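## Task

The left gripper begins already grasping the small drink can. Put it down standing upright on the shelf on the far (outside) side of the service window, just beneath the sill. The window's clear sliding pane has a handle and slides shut and latches on its own once released. Everything else on the inside shelf must remain standing, the window must end up closed, and the robot must neither fall over nor be left tilted.

## Robot and tools

ROBOT. An omnidirectional wheeled base carries a column of about 1.7 m. A carriage rides up and down it (lift_m) and holds two identical six-joint arms with two-finger grippers. Arm bases sit roughly 0.57 m + lift_m above the floor, and carriage parts hang about 0.15 m lower. A hand reaches about 0.78 m from its shoulder but only about 0.38 m below its arm base. Parked arm: joints 1-6 = 0, 0.05, 0.05, 1.45, 0, 0. Cameras: carriage_camera (fixed, forward, tilted about 20 degrees down), left_wrist_camera and right_wrist_camera (looking past the fingertips). Images are 672x504.

FRAMES. Base frame: origin on the floor below the base centre, x forward, y left, z up, metres. left_hand and right_hand are reported in it as the midpoint between the finger pads, with quat_wxyz; the hand z axis runs along the fingers, which open along hand y. base_odometry is the base frame at scene start, from wheel counts only (slip counts as travel); heading in rad, left positive, -3.142 to 3.142. Hand readings tend to sit above the true hand, especially at long reach or under load.

move. One action per call. The action is "base", "joints", or both, plus optional "speeds" and "min_time_s"; "cameras" and "blocking" are not part of it.
- base: an object with exactly one key, a relative offset from where the base last measured itself: translate_m (metres, forward +, -2 to 2), strafe_m (metres, left +, -2 to 2) or rotate_rad (radians, counter-clockwise +, -6.3 to 6.3).
- joints: one flat object shared by both arms, keyed by joint name, each value an absolute target. lift_m 0 to 1 m. For left_ and right_: joint1_rad -2.617 to 3.054 (vertical-axis swing, 0 ahead, + left); joint2_rad 0 to 3.141 (shoulder: 0 upper arm back and level, 1.57 upright, 3.14 forward and level); joint3_rad 0 to 3.141 (elbow, 0 folded, 3.14 straight); joint4_rad -1.57 to 1.57 (wrist pitch, + lifts fingertips); joint5_rad -1.57 to 1.57 (wrist yaw, + turns fingertips right, opposite to joint 1); joint6_rad -2.094 to 2.094 (roll about the fingers, + clockwise seen from the forearm); gripper_m 0 to 0.093 (pad gap in metres). Omitted joints keep their prior target and may still be pushing.
- speeds: per-action caps, keys translate_m and strafe_m (0.02 to 0.5 m/s), rotate_rad (0.05 to 1.57 rad/s), lift_m (0.08 to 0.27 m/s, default 0.25); others default to their maximum.
- min_time_s: 0.1 to 8 s, the minimum duration of every arm and gripper motion in the action. Values of 2 or more straighten hand paths a little; too short a value makes arms lunge and overshoot.
- cameras: list of camera names or ["all"]; [] for none. blocking: true/omitted waits for all motion to settle; false returns in about half a second while motion continues.
A move with no action returns state, images and the scene number. Unknown keys make a call invalid; out-of-range values get it refused, and a refusal or an unplanned stop cancels the reply's remaining move, wait and finished_scene calls.

wait: seconds 0 to 10; returns early once running moves settle. stop: brakes every running motion (the base coasts a bit first); braked parts report "stopped" and can keep pressing. zoom_image: camera plus region [x0, y0, x1, y1] in pixels, at most 504 by 504, from that camera's latest image. finished_scene: scene (1 or 2); ends the scene irreversibly, so the can must already stand on its own.

RESULTS. The "move" line reads "done" or the worst status. base_status/joint_status per motion: "moving", "done" (base: wheels turned the full amount, even with slip), "off_target" (rested short, may still push), "contact_stop" or "time_out" (unplanned stop; target dropped), "not_followed" (arm targets withheld because an arm would come within millimetres of itself or the other arm), "limit_stop_at_motor_heat". on_its_own lists things done without your command. motor_effort gives percent of max per motor, bracketed peak; falling lift effort while lowering means a hand or load is resting on something. Joint torques are raw and offset. A gripper holding an object firmly may read "off_target" and narrower than the object; to release, command a gap well above the reading. "pictures" names returned images in order.

HAZARDS. Arms have no contact stop: blocked arms keep pushing, then snap to target when freed. Base drives can bend an arm against the wall without noticing. Holding the window handle while driving or pulling can pitch the robot forward and topple it; watch for a hand z that climbs without a command. Tipping risk grows with a high carriage, outstretched or loaded arms and abrupt stops. Do not let the arms collide or press on each other. Extended arms heat up even while idle; MOTOR HOT warns at 75 °C, and at 100 °C the arm goes limp for 30 to 60 s and would drop the can, so park to cool. Release the pane gently so it does not slam, do not drop the can from height, and keep the inside items upright and inside the work area. After a contact_stop, backing off about 0.2 m usually frees the base; never back under a table edge.

Each tool is called after "Request:" by a JSON object that holds its "fn" and its "kwargs", one argument or row to a line.

## Session

Request:
{"fn": "move", "kwargs": {
  "cameras": ["all"]
}}

Scene clock: 0.00 s.
Joint torques (N m): no reading
base_odometry: x=+0.000 y=+0.000 heading=+0.000
base_status: not commanded
joint_positions: lift_m=+0.366 left_joint1_rad=-0.019 left_joint2_rad=+0.597 left_joint3_rad=+0.248 left_joint4_rad=-0.393 left_joint5_rad=-0.014 left_joint6_rad=-0.011 left_gripper_m=+0.05136 right_joint1_rad=+0.004 right_joint2_rad=+0.040 right_joint3_rad=+0.061 right_joint4_rad=+1.430 right_joint5_rad=-0.049 right_joint6_rad=+0.050 right_gripper_m=+0.09396
joint_status: not commanded
motor_effort: lift_m=+25 drive_wheels=+0
left_hand: x=+0.4550 y=+0.3099 z=+1.0062 quat_wxyz=(+0.403, +0.001, +0.915, +0.000) (m; base frame)
right_hand: x=+0.2490 y=-0.3032 z=+1.3746 quat_wxyz=(+0.998, -0.023, +0.060, +0.028) (m; base frame)
pictures: carriage_camera, left_wrist_camera, right_wrist_camera

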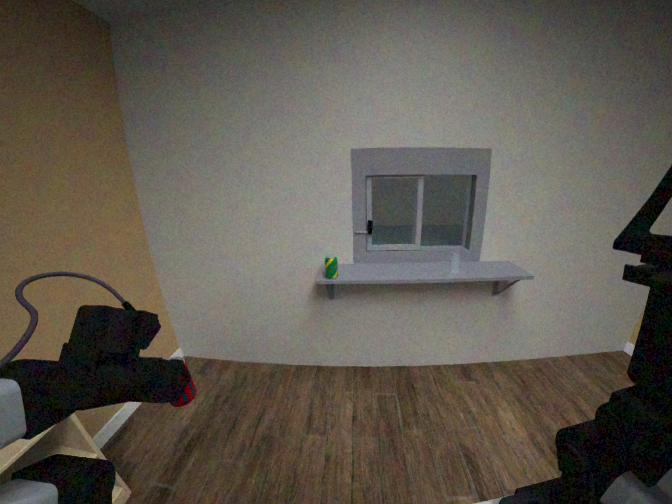

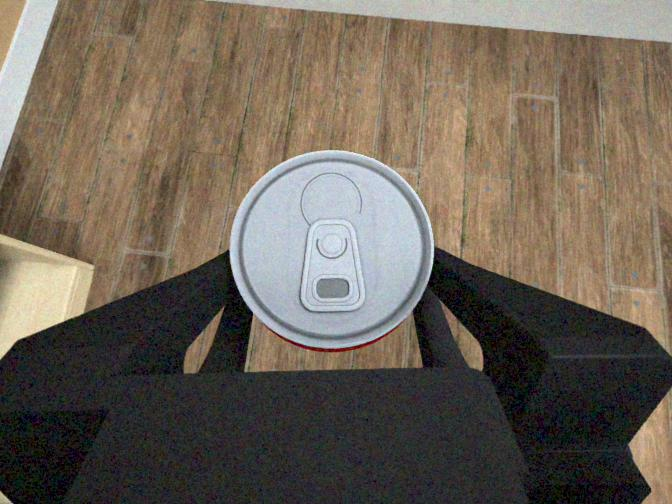

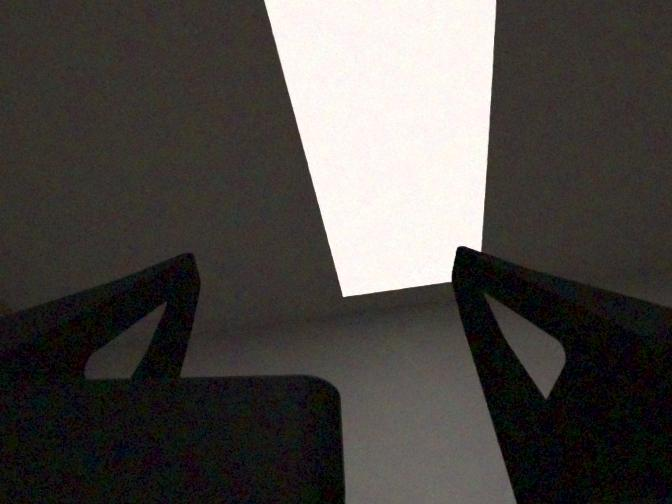

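Request:
{"fn": "zoom_image", "kwargs": {
  "camera": "carriage_camera",
  "region": [310, 140, 550, 310]
}}

Request:
{"fn": "zoom_image", "kwargs": {
  "camera": "carriage_camera",
  "region": [340, 200, 430, 270]
}}

Scaled by 2.100 from the camera's 672x504 image, which has a finer 960x720 frame.

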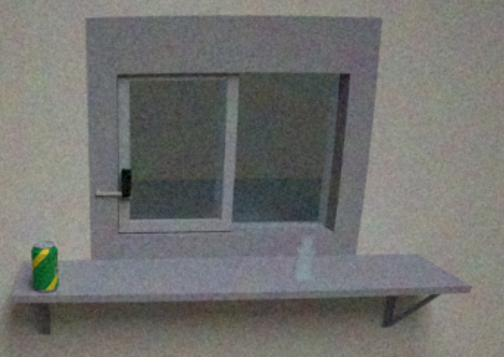

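Scaled by 5.600 from the camera's 672x504 image, which has a finer 960x720 frame.

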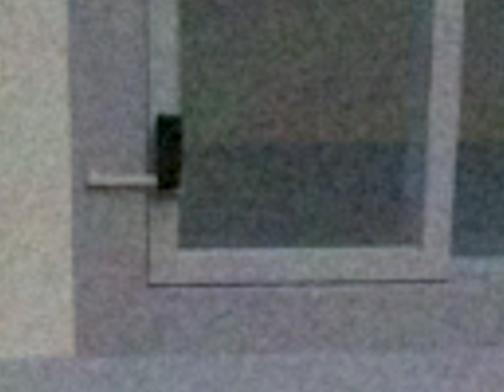

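Request:
{"fn": "zoom_image", "kwargs": {
  "camera": "carriage_camera",
  "region": [0, 260, 240, 504]
}}

Request:
{"fn": "zoom_image", "kwargs": {
  "camera": "left_wrist_camera",
  "region": [120, 120, 560, 500]
}}

Scaled by 2.066 from the camera's 672x504 image, which has a finer 960x720 frame.

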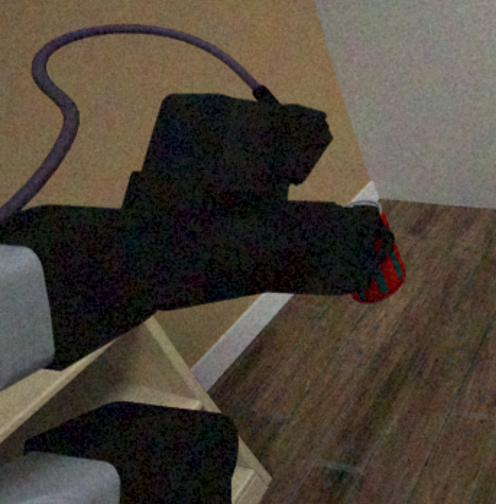

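Scaled by 1.145 from the camera's 672x504 image, which has a finer 960x720 frame.

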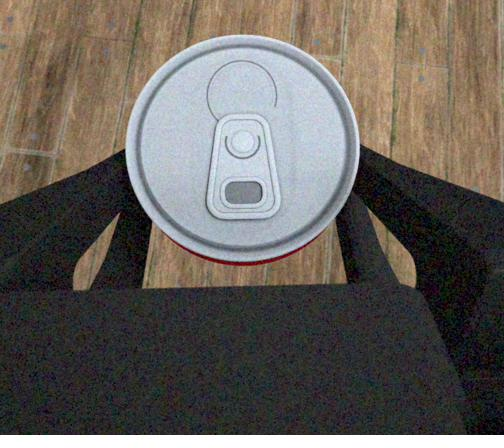

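Request:
{"fn": "move", "kwargs": {
  "base": {"strafe_m": -0.24},
  "cameras": []
}}

Request:
{"fn": "move", "kwargs": {
  "base": {"translate_m": 0.5},
  "joints": {"lift_m": 0.4},
  "cameras": ["carriage_camera", "left_wrist_camera"]
}}

Scene clock: 102.17 s.
Joint torques (N m): left_arm=[-0.08 0.06 6.54 2.65 -0.11 0.07] | right_arm=[-0.18 3.6 5 -0.35 -0.01 0.01]
move: done
base_odometry: x=+0.000 y=-0.240 heading=+0.001
base_status: done
joint_positions: lift_m=+0.366 left_joint1_rad=-0.019 left_joint2_rad=+0.597 left_joint3_rad=+0.248 left_joint4_rad=-0.397 left_joint5_rad=-0.014 left_joint6_rad=-0.011 left_gripper_m=+0.05136 right_joint1_rad=+0.004 right_joint2_rad=+0.040 right_joint3_rad=+0.061 right_joint4_rad=+1.430 right_joint5_rad=-0.049 right_joint6_rad=+0.050 right_gripper_m=+0.09396
joint_status: not commanded
motor_effort: lift_m=+23(28) drive_wheels=-5(10)
left_hand: x=+0.4544 y=+0.3099 z=+1.0055 quat_wxyz=(+0.401, +0.001, +0.916, +0.000) (m; base frame)
right_hand: x=+0.2490 y=-0.3032 z=+1.3746 quat_wxyz=(+0.998, -0.023, +0.060, +0.028) (m; base frame)
pictures: none
No camera images: "cameras" was empty.

Scene clock: 105.37 s.
Joint torques (N m): left_arm=[-0.16 0.17 7.25 2.71 -0.1 0.08] | right_arm=[-0.17 3.52 5.01 -0.32 -0.01 0.01]
move: done
base_odometry: x=+0.500 y=-0.240 heading=+0.000
base_status: done
joint_positions: lift_m=+0.400 left_joint1_rad=-0.019 left_joint2_rad=+0.598 left_joint3_rad=+0.240 left_joint4_rad=-0.400 left_joint5_rad=-0.014 left_joint6_rad=-0.011 left_gripper_m=+0.05136 right_joint1_rad=+0.004 right_joint2_rad=+0.040 right_joint3_rad=+0.061 right_joint4_rad=+1.428 right_joint5_rad=-0.049 right_joint6_rad=+0.050 right_gripper_m=+0.09396
joint_status: all done
motor_effort: lift_m=+25(31) drive_wheels=-4(11)
left_hand: x=+0.4521 y=+0.3099 z=+1.0347 quat_wxyz=(+0.395, +0.001, +0.919, +0.000) (m; base frame)
right_hand: x=+0.2496 y=-0.3032 z=+1.4081 quat_wxyz=(+0.997, -0.023, +0.061, +0.028) (m; base frame)
pictures: carriage_camera, left_wrist_camera

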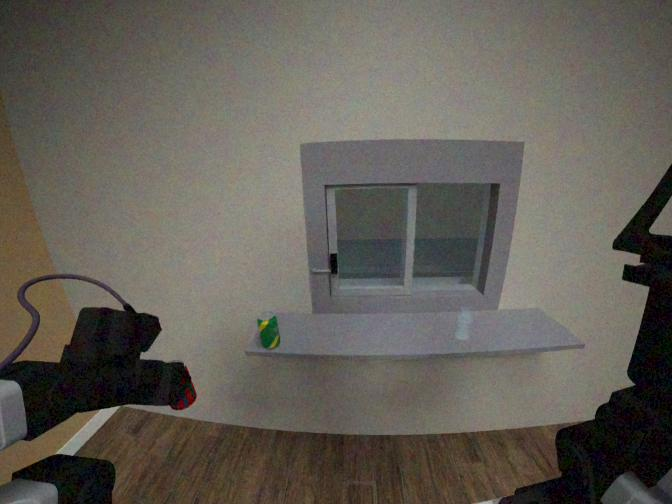

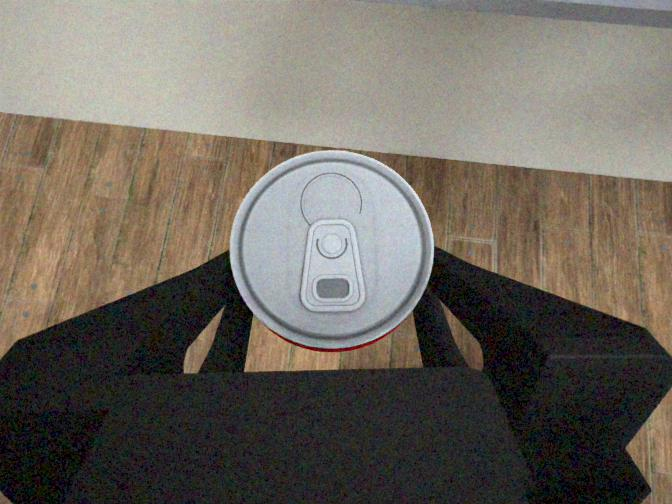

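Request:
{"fn": "zoom_image", "kwargs": {
  "camera": "carriage_camera",
  "region": [290, 160, 520, 350]
}}

Request:
{"fn": "zoom_image", "kwargs": {
  "camera": "carriage_camera",
  "region": [300, 230, 380, 300]
}}

Scaled by 2.191 from the camera's 672x504 image, which has a finer 960x720 frame.

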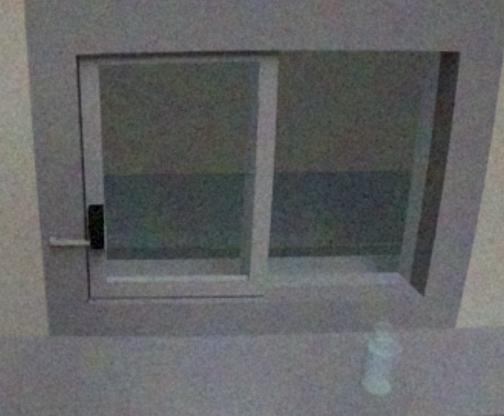

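Scaled by 6.300 from the camera's 672x504 image, which has a finer 960x720 frame.

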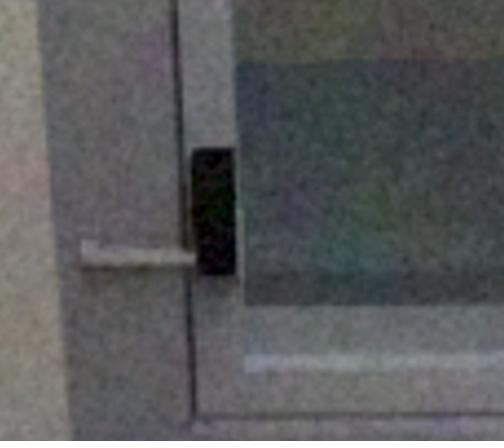

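Request:
{"fn": "move", "kwargs": {
  "base": {"rotate_rad": -0.095},
  "cameras": ["carriage_camera", "left_wrist_camera"]
}}

Scene clock: 230.27 s.
Joint torques (N m): left_arm=[-0.08 0.08 7.32 2.68 -0.08 0.07] | right_arm=[-0.18 3.52 5.01 -0.32 -0.01 0.01]
move: done
base_odometry: x=+0.500 y=-0.240 heading=-0.094
base_status: done
joint_positions: lift_m=+0.400 left_joint1_rad=-0.019 left_joint2_rad=+0.598 left_joint3_rad=+0.240 left_joint4_rad=-0.401 left_joint5_rad=-0.014 left_joint6_rad=-0.011 left_gripper_m=+0.05136 right_joint1_rad=+0.004 right_joint2_rad=+0.040 right_joint3_rad=+0.061 right_joint4_rad=+1.428 right_joint5_rad=-0.049 right_joint6_rad=+0.050 right_gripper_m=+0.09396
joint_status: not commanded
motor_effort: lift_m=+26(28) drive_wheels=-2(6)
left_hand: x=+0.4520 y=+0.3099 z=+1.0346 quat_wxyz=(+0.395, +0.001, +0.919, +0.000) (m; base frame)
right_hand: x=+0.2496 y=-0.3032 z=+1.4081 quat_wxyz=(+0.997, -0.023, +0.061, +0.028) (m; base frame)
pictures: carriage_camera, left_wrist_camera

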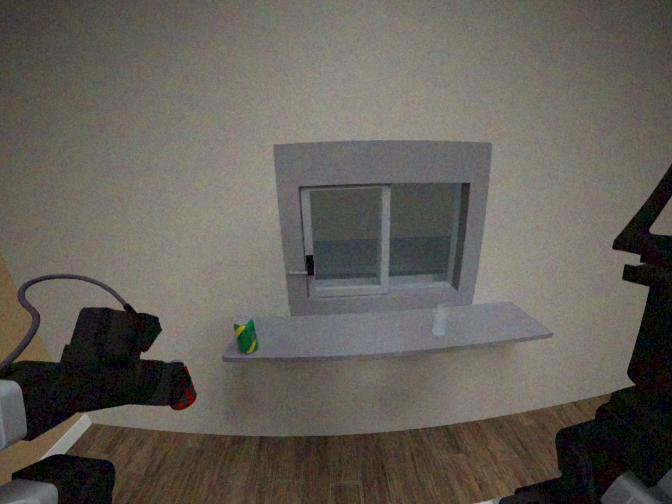

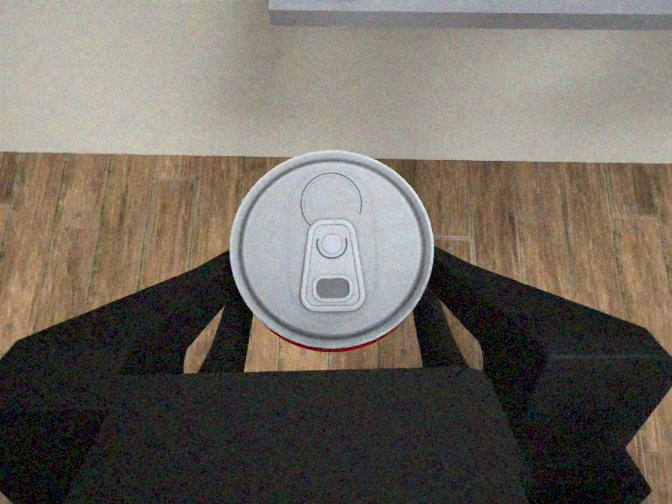

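Request:
{"fn": "zoom_image", "kwargs": {
  "camera": "carriage_camera",
  "region": [270, 230, 350, 310]
}}

Request:
{"fn": "zoom_image", "kwargs": {
  "camera": "carriage_camera",
  "region": [200, 130, 570, 380]
}}

Scaled by 6.300 from the camera's 672x504 image, which has a finer 960x720 frame.

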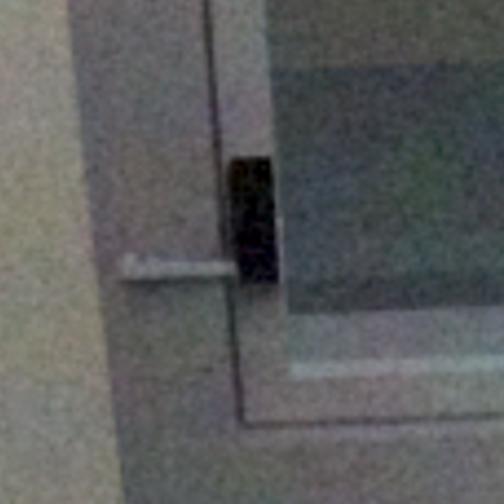

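Scaled by 1.362 from the camera's 672x504 image, which has a finer 960x720 frame.

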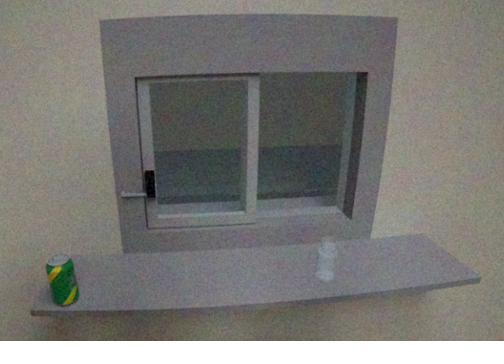

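Request:
{"fn": "move", "kwargs": {
  "base": {"translate_m": 0.3},
  "joints": {"lift_m": 0.6},
  "speeds": {"translate_m": 0.25},
  "cameras": ["carriage_camera", "left_wrist_camera", "right_wrist_camera"]
}}

Request:
{"fn": "zoom_image", "kwargs": {
  "camera": "carriage_camera",
  "region": [180, 240, 500, 480]
}}

Scene clock: 293.77 s.
Joint torques (N m): left_arm=[-0.2 0.09 7.53 2.66 -0.09 0.08] | right_arm=[-0.17 3.43 5 -0.32 -0.01 0.01]
move: done
base_odometry: x=+0.799 y=-0.269 heading=-0.095
base_status: done
joint_positions: lift_m=+0.600 left_joint1_rad=-0.019 left_joint2_rad=+0.598 left_joint3_rad=+0.239 left_joint4_rad=-0.397 left_joint5_rad=-0.014 left_joint6_rad=-0.011 left_gripper_m=+0.05136 right_joint1_rad=+0.004 right_joint2_rad=+0.040 right_joint3_rad=+0.061 right_joint4_rad=+1.427 right_joint5_rad=-0.049 right_joint6_rad=+0.050 right_gripper_m=+0.09396
joint_status: all done
motor_effort: lift_m=+23(30) drive_wheels=-4(11)
left_hand: x=+0.4524 y=+0.3099 z=+1.2346 quat_wxyz=(+0.396, +0.001, +0.918, +0.000) (m; base frame)
right_hand: x=+0.2498 y=-0.3032 z=+1.6080 quat_wxyz=(+0.997, -0.023, +0.062, +0.028) (m; base frame)
pictures: carriage_camera, left_wrist_camera, right_wrist_camera

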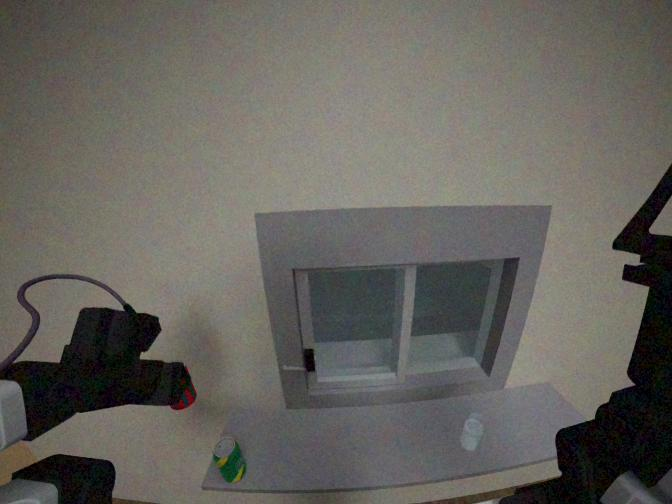

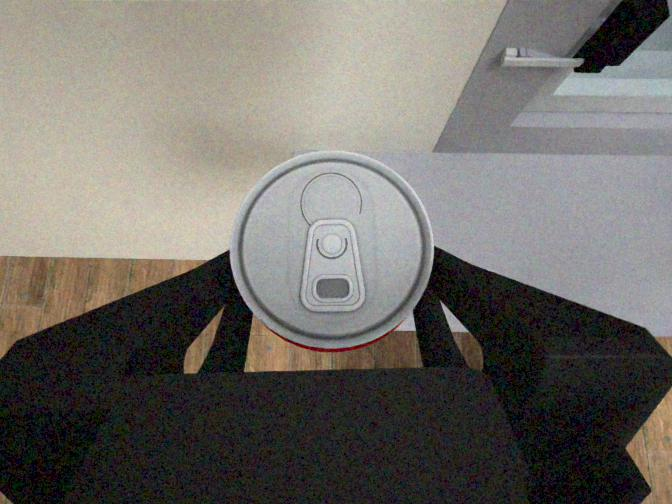

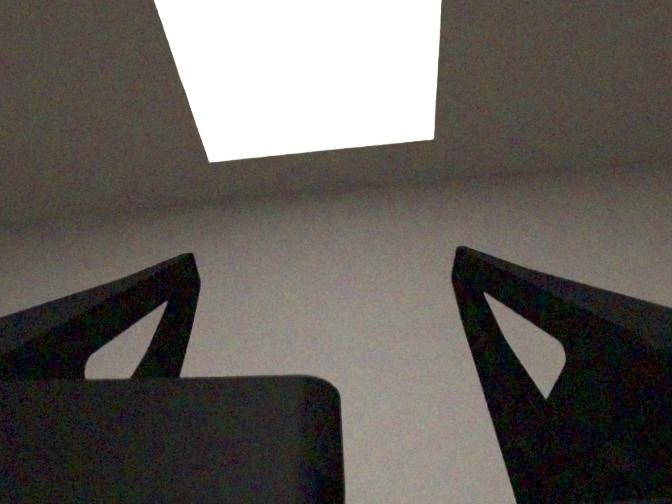

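Scaled by 1.575 from the camera's 672x504 image, which has a finer 960x720 frame.

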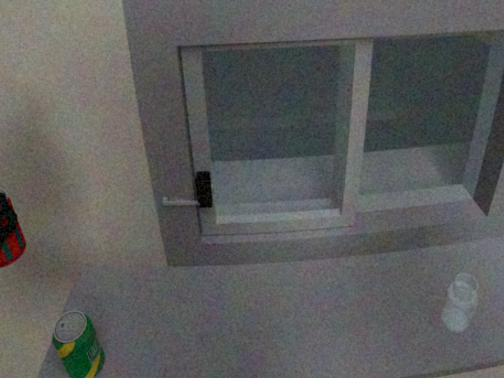

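Request:
{"fn": "zoom_image", "kwargs": {
  "camera": "left_wrist_camera",
  "region": [430, 0, 672, 180]
}}

Request:
{"fn": "zoom_image", "kwargs": {
  "camera": "carriage_camera",
  "region": [260, 300, 420, 420]
}}

Scaled by 2.083 from the camera's 672x504 image, which has a finer 960x720 frame.

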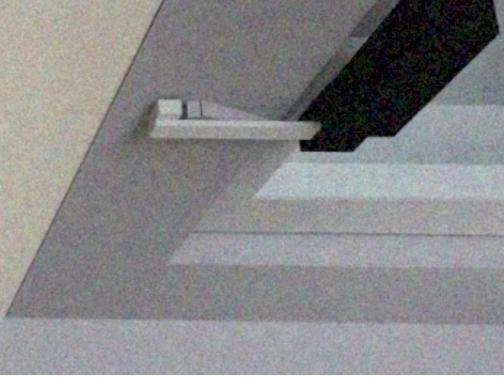

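Scaled by 3.150 from the camera's 672x504 image, which has a finer 960x720 frame.

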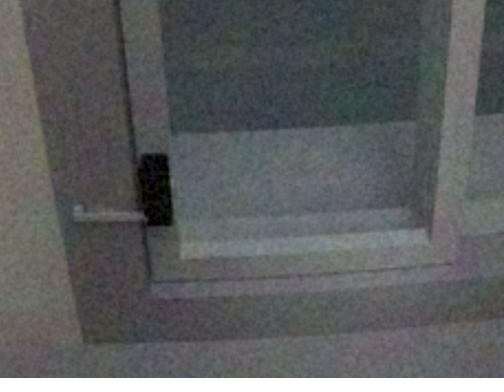

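Request:
{"fn": "move", "kwargs": {
  "joints": {"lift_m": 0.9},
  "cameras": ["carriage_camera", "left_wrist_camera"]
}}

Request:
{"fn": "zoom_image", "kwargs": {
  "camera": "carriage_camera",
  "region": [230, 320, 560, 504]
}}

Request:
{"fn": "zoom_image", "kwargs": {
  "camera": "left_wrist_camera",
  "region": [340, 0, 672, 252]
}}

Scene clock: 342.23 s.
Joint torques (N m): left_arm=[-0.18 -0.03 7.42 2.64 -0.11 0.07] | right_arm=[-0.17 3.49 5.01 -0.32 -0.02 0.01]
move: done
base_odometry: x=+0.799 y=-0.269 heading=-0.095
base_status: not commanded
joint_positions: lift_m=+0.900 left_joint1_rad=-0.019 left_joint2_rad=+0.598 left_joint3_rad=+0.239 left_joint4_rad=-0.396 left_joint5_rad=-0.014 left_joint6_rad=-0.011 left_gripper_m=+0.05136 right_joint1_rad=+0.004 right_joint2_rad=+0.040 right_joint3_rad=+0.061 right_joint4_rad=+1.427 right_joint5_rad=-0.049 right_joint6_rad=+0.050 right_gripper_m=+0.09396
joint_status: all done
motor_effort: lift_m=+25(31) drive_wheels=-4(4)
left_hand: x=+0.4526 y=+0.3099 z=+1.5349 quat_wxyz=(+0.397, +0.001, +0.918, +0.000) (m; base frame)
right_hand: x=+0.2497 y=-0.3032 z=+1.9081 quat_wxyz=(+0.997, -0.023, +0.061, +0.028) (m; base frame)
pictures: carriage_camera, left_wrist_camera

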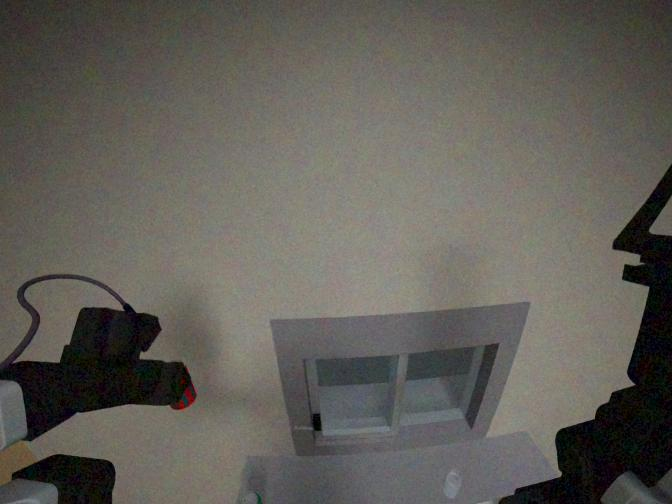

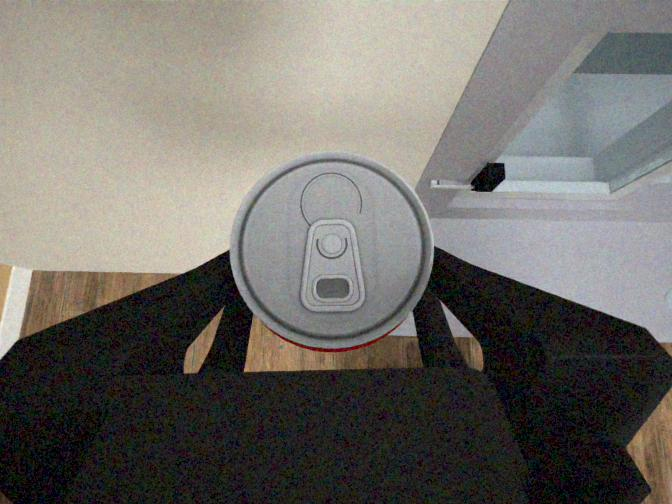

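Scaled by 1.527 from the camera's 672x504 image, which has a finer 960x720 frame.

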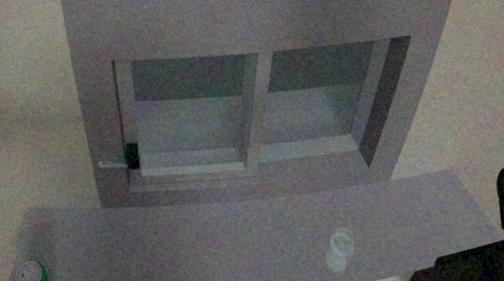

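Scaled by 1.518 from the camera's 672x504 image, which has a finer 960x720 frame.

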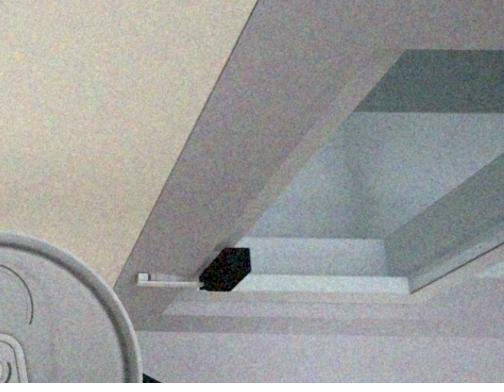

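Request:
{"fn": "move", "kwargs": {
  "base": {"strafe_m": -0.18},
  "joints": {"lift_m": 0.6},
  "cameras": ["carriage_camera", "left_wrist_camera"]
}}

Scene clock: 538.07 s.
Joint torques (N m): left_arm=[-0.21 0.02 7.42 2.78 -0.09 0.07] | right_arm=[-0.17 3.51 5.01 -0.32 -0.02 0.01]
move: done
base_odometry: x=+0.782 y=-0.448 heading=-0.095
base_status: done
joint_positions: lift_m=+0.600 left_joint1_rad=-0.019 left_joint2_rad=+0.598 left_joint3_rad=+0.239 left_joint4_rad=-0.410 left_joint5_rad=-0.013 left_joint6_rad=-0.011 left_gripper_m=+0.05136 right_joint1_rad=+0.004 right_joint2_rad=+0.040 right_joint3_rad=+0.061 right_joint4_rad=+1.427 right_joint5_rad=-0.049 right_joint6_rad=+0.050 right_gripper_m=+0.09396
joint_status: all done
motor_effort: lift_m=+26(29) drive_wheels=-2(10)
left_hand: x=+0.4502 y=+0.3099 z=+1.2322 quat_wxyz=(+0.390, +0.001, +0.921, +0.000) (m; base frame)
right_hand: x=+0.2497 y=-0.3032 z=+1.6079 quat_wxyz=(+0.997, -0.023, +0.061, +0.028) (m; base frame)
pictures: carriage_camera, left_wrist_camera

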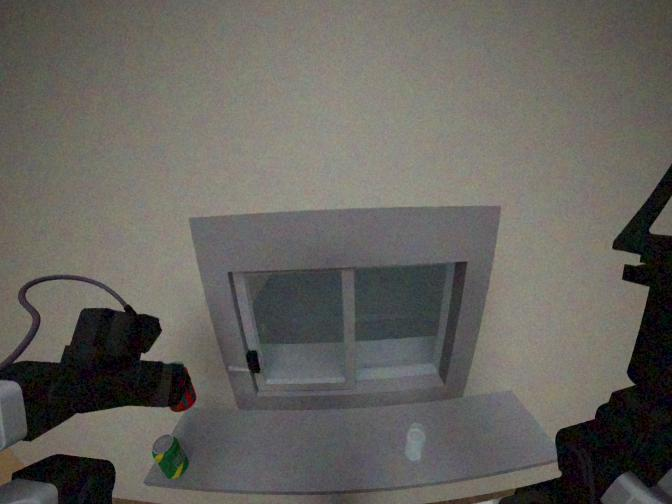

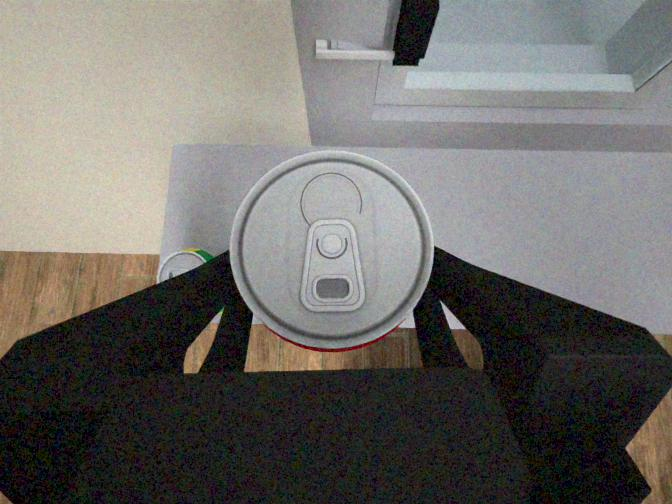

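Request:
{"fn": "move", "kwargs": {
  "base": {"translate_m": 0.12},
  "speeds": {"translate_m": 0.1},
  "cameras": ["carriage_camera", "left_wrist_camera"]
}}

Scene clock: 548.90 s.
Joint torques (N m): left_arm=[-0.31 0.09 7.46 2.74 -0.1 0.05] | right_arm=[-0.2 3.55 5.01 -0.3 -0.02 0.01]
move: done
base_odometry: x=+0.902 y=-0.459 heading=-0.095
base_status: done
joint_positions: lift_m=+0.600 left_joint1_rad=-0.019 left_joint2_rad=+0.598 left_joint3_rad=+0.239 left_joint4_rad=-0.407 left_joint5_rad=-0.013 left_joint6_rad=-0.011 left_gripper_m=+0.05136 right_joint1_rad=+0.004 right_joint2_rad=+0.040 right_joint3_rad=+0.061 right_joint4_rad=+1.428 right_joint5_rad=-0.049 right_joint6_rad=+0.050 right_gripper_m=+0.09396
joint_status: not commanded
motor_effort: lift_m=+27(28) drive_wheels=-3(7)
left_hand: x=+0.4507 y=+0.3099 z=+1.2327 quat_wxyz=(+0.391, +0.001, +0.920, +0.000) (m; base frame)
right_hand: x=+0.2496 y=-0.3032 z=+1.6079 quat_wxyz=(+0.997, -0.023, +0.061, +0.028) (m; base frame)
pictures: carriage_camera, left_wrist_camera

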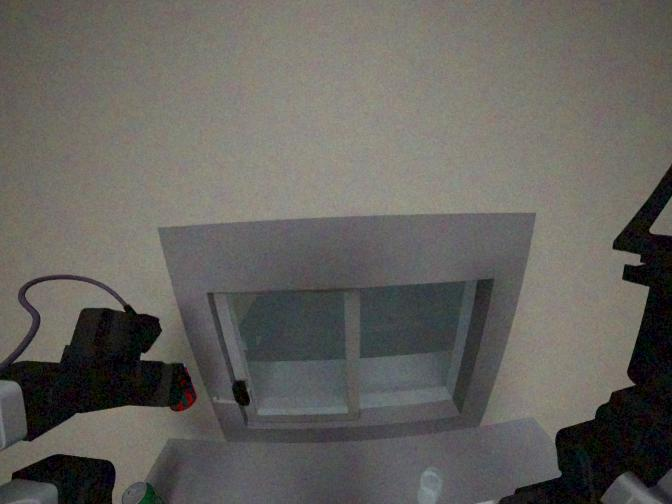

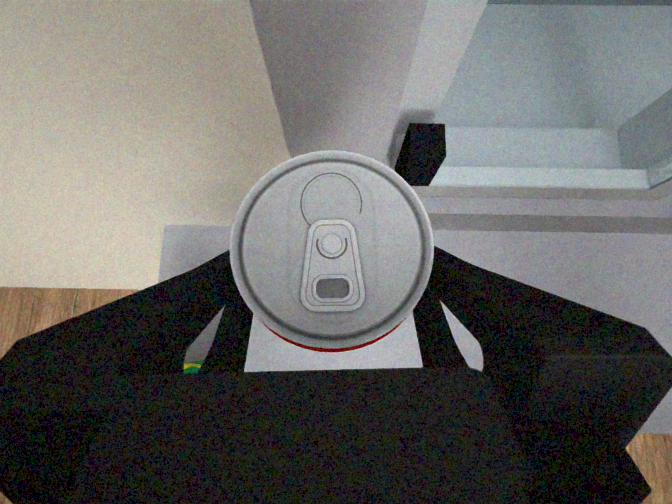

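Request:
{"fn": "move", "kwargs": {
  "base": {"translate_m": 0.03},
  "joints": {"left_joint1_rad": 0.4, "left_joint2_rad": 0.789, "left_joint3_rad": 1.308, "left_joint4_rad": -1.261, "left_joint5_rad": 0.0, "left_joint6_rad": 0.0},
  "speeds": {"translate_m": 0.05},
  "min_time_s": 2,
  "cameras": ["left_wrist_camera"]
}}

Request:
{"fn": "move", "kwargs": {
  "joints": {"lift_m": 0.45, "right_joint1_rad": 1.2},
  "speeds": {"lift_m": 0.12},
  "min_time_s": 1.5,
  "cameras": ["carriage_camera"]
}}

Scene clock: 641.00 s.
Joint torques (N m): left_arm=[0.55 0.99 7.15 2.58 0.07 0.18] | right_arm=[-0.17 3.52 5 -0.33 -0.01 0.01]
move: done
base_odometry: x=+0.931 y=-0.462 heading=-0.096
base_status: done
joint_positions: lift_m=+0.600 left_joint1_rad=+0.393 left_joint2_rad=+0.784 left_joint3_rad=+1.279 left_joint4_rad=-1.293 left_joint5_rad=-0.013 left_joint6_rad=-0.011 left_gripper_m=+0.05136 right_joint1_rad=+0.004 right_joint2_rad=+0.040 right_joint3_rad=+0.061 right_joint4_rad=+1.428 right_joint5_rad=-0.049 right_joint6_rad=+0.050 right_gripper_m=+0.09396
joint_status: all done
motor_effort: lift_m=+25(29) drive_wheels=-3(7)
left_hand: x=+0.3975 y=+0.3880 z=+1.4641 quat_wxyz=(+0.368, -0.188, +0.907, +0.077) (m; base frame)
right_hand: x=+0.2495 y=-0.3032 z=+1.6080 quat_wxyz=(+0.997, -0.023, +0.061, +0.028) (m; base frame)
pictures: left_wrist_camera

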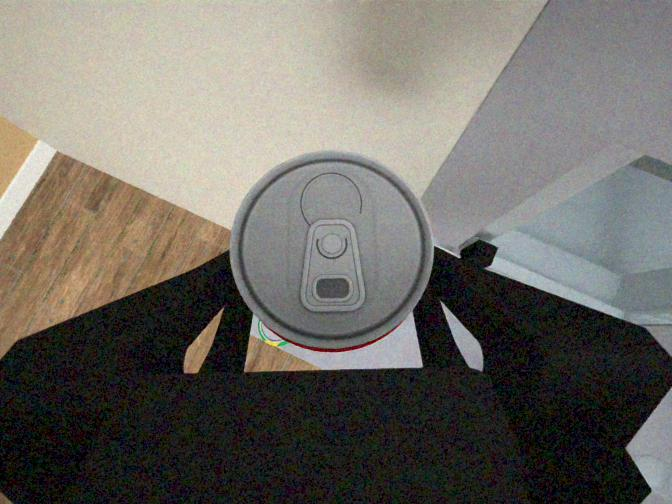

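Scene clock: 642.80 s.
Joint torques (N m): left_arm=[0.54 0.79 6.61 2.69 0.09 0.21] | right_arm=[0.57 3.56 4.92 -0.34 -0.01 0.01]
move: done
base_odometry: x=+0.931 y=-0.462 heading=-0.096
base_status: not commanded
joint_positions: lift_m=+0.450 left_joint1_rad=+0.393 left_joint2_rad=+0.787 left_joint3_rad=+1.286 left_joint4_rad=-1.306 left_joint5_rad=-0.013 left_joint6_rad=-0.011 left_gripper_m=+0.05136 right_joint1_rad=+1.191 right_joint2_rad=+0.040 right_joint3_rad=+0.061 right_joint4_rad=+1.428 right_joint5_rad=-0.049 right_joint6_rad=+0.050 right_gripper_m=+0.09397
joint_status: all done
motor_effort: lift_m=+27(29) drive_wheels=-3(3)
left_hand: x=+0.3959 y=+0.3873 z=+1.3140 quat_wxyz=(+0.365, -0.189, +0.908, +0.077) (m; base frame)
right_hand: x=+0.2229 y=-0.2811 z=+1.4580 quat_wxyz=(+0.811, -0.053, +0.038, +0.581) (m; base frame)
pictures: carriage_camera

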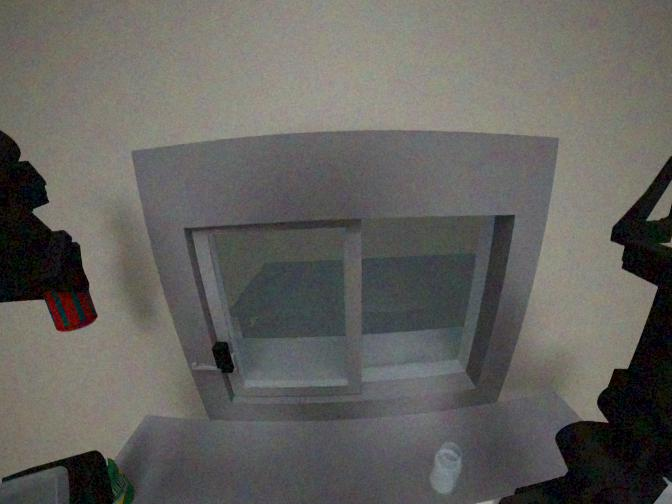

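Request:
{"fn": "move", "kwargs": {
  "joints": {"right_joint1_rad": 1.205, "right_joint2_rad": 2.066, "right_joint3_rad": 1.174, "right_joint4_rad": 0.492, "right_joint5_rad": 0.332, "right_joint6_rad": 0.0, "right_gripper_m": 0.0},
  "min_time_s": 2,
  "cameras": ["carriage_camera", "right_wrist_camera"]
}}

Request:
{"fn": "zoom_image", "kwargs": {
  "camera": "right_wrist_camera",
  "region": [150, 60, 520, 340]
}}

Scene clock: 651.20 s.
Joint torques (N m): left_arm=[0.62 0.96 6.52 2.68 0.03 0.16] | right_arm=[0.72 -7.69 8.31 2.07 0.17 -0.09]
move: done
base_odometry: x=+0.931 y=-0.462 heading=-0.096
base_status: not commanded
joint_positions: lift_m=+0.450 left_joint1_rad=+0.393 left_joint2_rad=+0.787 left_joint3_rad=+1.286 left_joint4_rad=-1.306 left_joint5_rad=-0.011 left_joint6_rad=-0.011 left_gripper_m=+0.05136 right_joint1_rad=+1.195 right_joint2_rad=+2.054 right_joint3_rad=+1.143 right_joint4_rad=+0.497 right_joint5_rad=+0.323 right_joint6_rad=+0.010 right_gripper_m=+0.00073
joint_status: all done
motor_effort: lift_m=+27(29) drive_wheels=-3(3)
left_hand: x=+0.3961 y=+0.3869 z=+1.3141 quat_wxyz=(+0.365, -0.188, +0.909, +0.076) (m; base frame)
right_hand: x=+0.4766 y=+0.1878 z=+1.1172 quat_wxyz=(+0.521, -0.388, +0.735, +0.195) (m; base frame)
pictures: carriage_camera, right_wrist_camera

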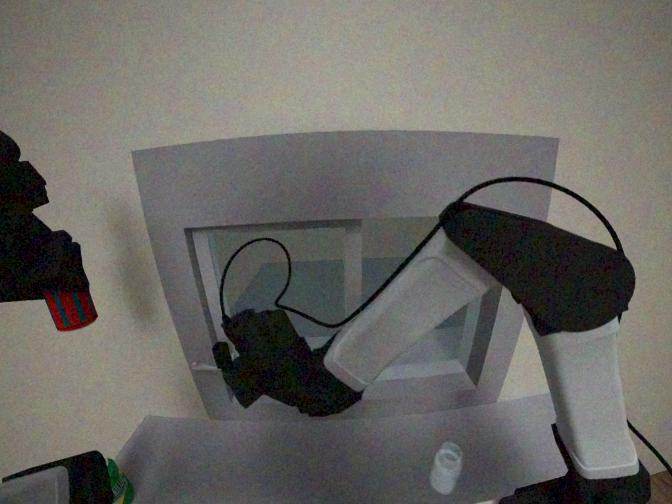

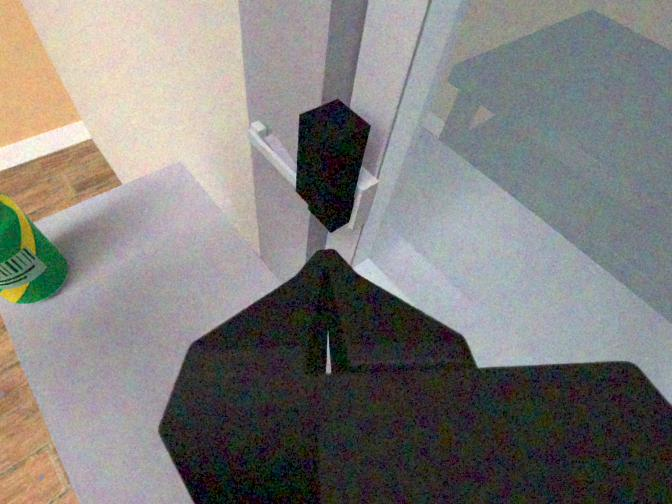

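Scaled by 1.362 from the camera's 672x504 image, which has a finer 960x720 frame.

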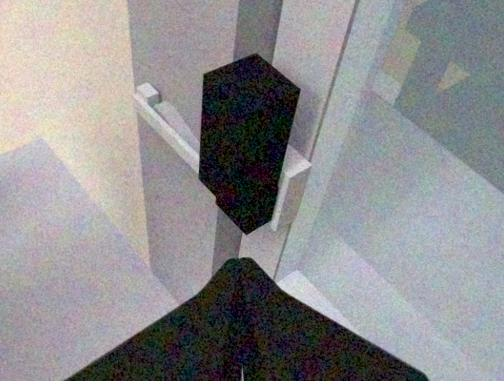

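Request:
{"fn": "zoom_image", "kwargs": {
  "camera": "right_wrist_camera",
  "region": [230, 80, 410, 260]
}}

Request:
{"fn": "zoom_image", "kwargs": {
  "camera": "carriage_camera",
  "region": [170, 320, 290, 440]
}}

Scaled by 2.800 from the camera's 672x504 image, which has a finer 960x720 frame.

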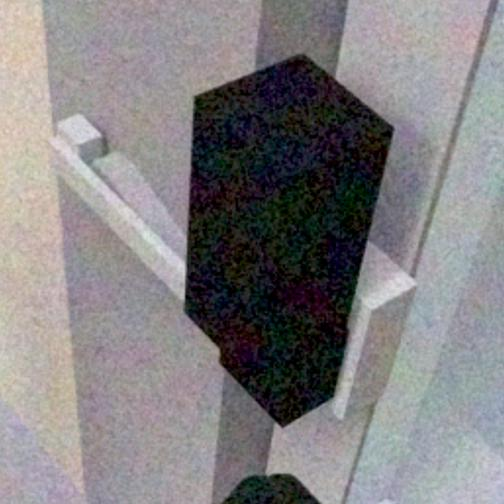

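Scaled by 4.200 from the camera's 672x504 image, which has a finer 960x720 frame.

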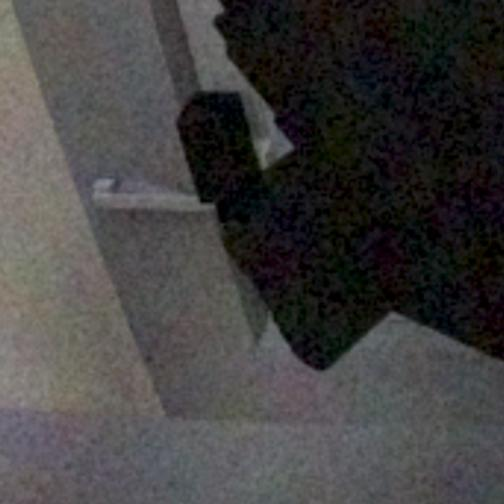

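Request:
{"fn": "move", "kwargs": {
  "joints": {"right_joint1_rad": 1.332, "right_joint2_rad": 2.433, "right_joint3_rad": 1.726, "right_joint4_rad": 0.150, "right_joint5_rad": 0.773, "right_joint6_rad": 0.407, "right_gripper_m": 0.07},
  "min_time_s": 2,
  "cameras": ["carriage_camera", "right_wrist_camera"]
}}

Request:
{"fn": "zoom_image", "kwargs": {
  "camera": "right_wrist_camera",
  "region": [200, 40, 500, 300]
}}

Scene clock: 786.60 s.
Joint torques (N m): left_arm=[0.58 0.9 6.52 2.68 0.04 0.17] | right_arm=[0.55 -9.57 8.79 1.81 0.31 0.11]
move: done
base_odometry: x=+0.931 y=-0.462 heading=-0.096
base_status: not commanded
joint_positions: lift_m=+0.450 left_joint1_rad=+0.393 left_joint2_rad=+0.787 left_joint3_rad=+1.286 left_joint4_rad=-1.306 left_joint5_rad=-0.011 left_joint6_rad=-0.011 left_gripper_m=+0.05136 right_joint1_rad=+1.324 right_joint2_rad=+2.413 right_joint3_rad=+1.693 right_joint4_rad=+0.157 right_joint5_rad=+0.764 right_joint6_rad=+0.396 right_gripper_m=+0.06994
joint_status: all done
motor_effort: lift_m=+26(29) drive_wheels=-3(3)
left_hand: x=+0.3961 y=+0.3869 z=+1.3141 quat_wxyz=(+0.365, -0.188, +0.909, +0.076) (m; base frame)
right_hand: x=+0.4857 y=+0.2497 z=+1.0889 quat_wxyz=(+0.540, -0.202, +0.807, +0.127) (m; base frame)
pictures: carriage_camera, right_wrist_camera

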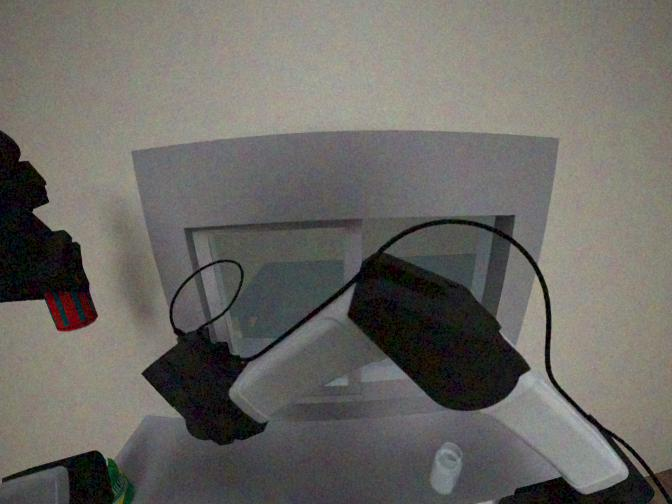

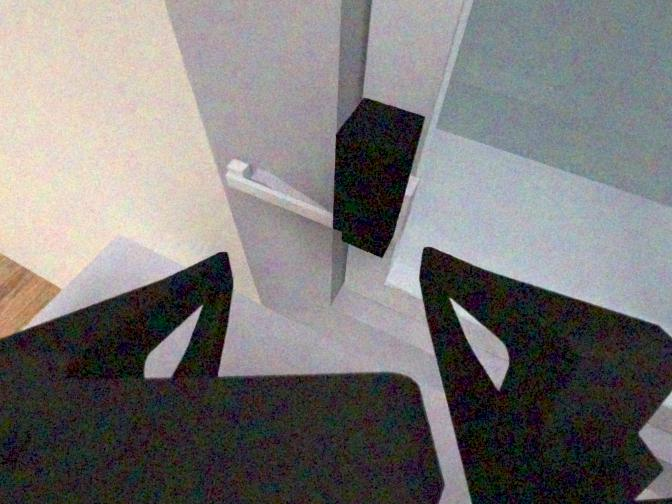

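Scaled by 1.680 from the camera's 672x504 image, which has a finer 960x720 frame.

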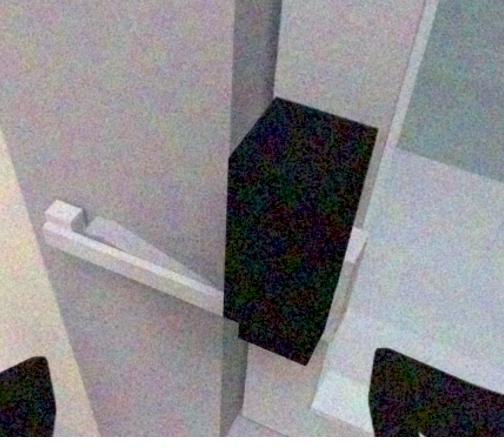

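Request:
{"fn": "move", "kwargs": {
  "joints": {"right_joint1_rad": 1.295, "right_joint2_rad": 2.584, "right_joint3_rad": 1.998, "right_joint4_rad": -0.028, "right_joint5_rad": 0.846, "right_joint6_rad": 0.499},
  "min_time_s": 2,
  "cameras": ["carriage_camera", "right_wrist_camera"]
}}

Request:
{"fn": "zoom_image", "kwargs": {
  "camera": "right_wrist_camera",
  "region": [200, 100, 500, 360]
}}

Scene clock: 845.23 s.
Joint torques (N m): left_arm=[0.59 0.98 6.61 2.69 0.05 0.18] | right_arm=[-0.95 -10.32 9.03 1.71 0.35 0.12]
move: done
base_odometry: x=+0.931 y=-0.462 heading=-0.096
base_status: not commanded
joint_positions: lift_m=+0.450 left_joint1_rad=+0.393 left_joint2_rad=+0.787 left_joint3_rad=+1.286 left_joint4_rad=-1.306 left_joint5_rad=-0.011 left_joint6_rad=-0.011 left_gripper_m=+0.05136 right_joint1_rad=+1.304 right_joint2_rad=+2.563 right_joint3_rad=+1.964 right_joint4_rad=-0.021 right_joint5_rad=+0.838 right_joint6_rad=+0.489 right_gripper_m=+0.06994
joint_status: all done
motor_effort: lift_m=+25(28) drive_wheels=-3(3)
left_hand: x=+0.3961 y=+0.3869 z=+1.3141 quat_wxyz=(+0.365, -0.188, +0.909, +0.076) (m; base frame)
right_hand: x=+0.5112 y=+0.2639 z=+1.0814 quat_wxyz=(+0.544, -0.151, +0.820, +0.101) (m; base frame)
pictures: carriage_camera, right_wrist_camera

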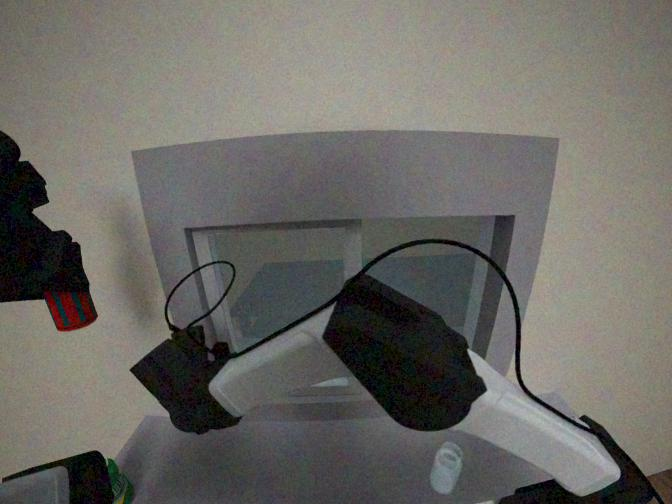

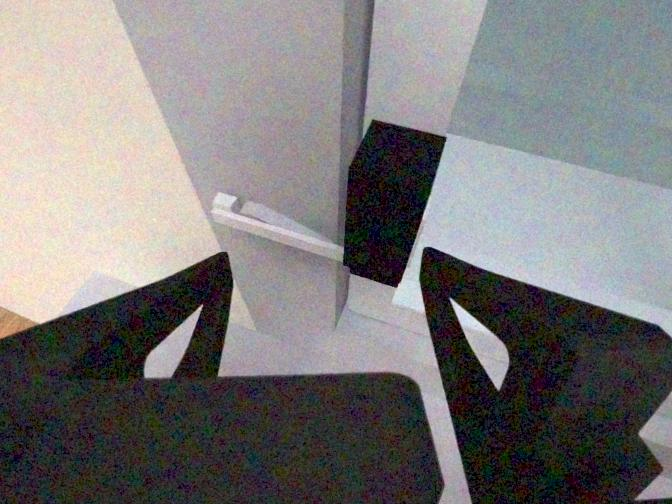

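Scaled by 1.680 from the camera's 672x504 image, which has a finer 960x720 frame.

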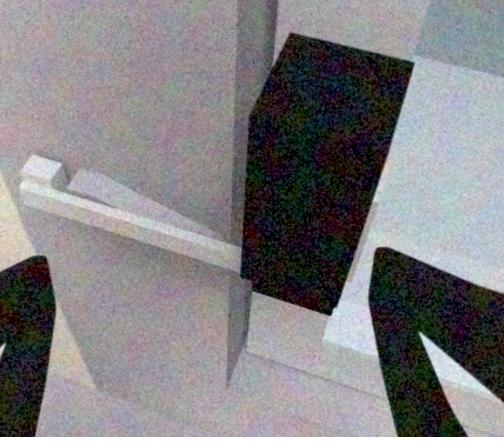

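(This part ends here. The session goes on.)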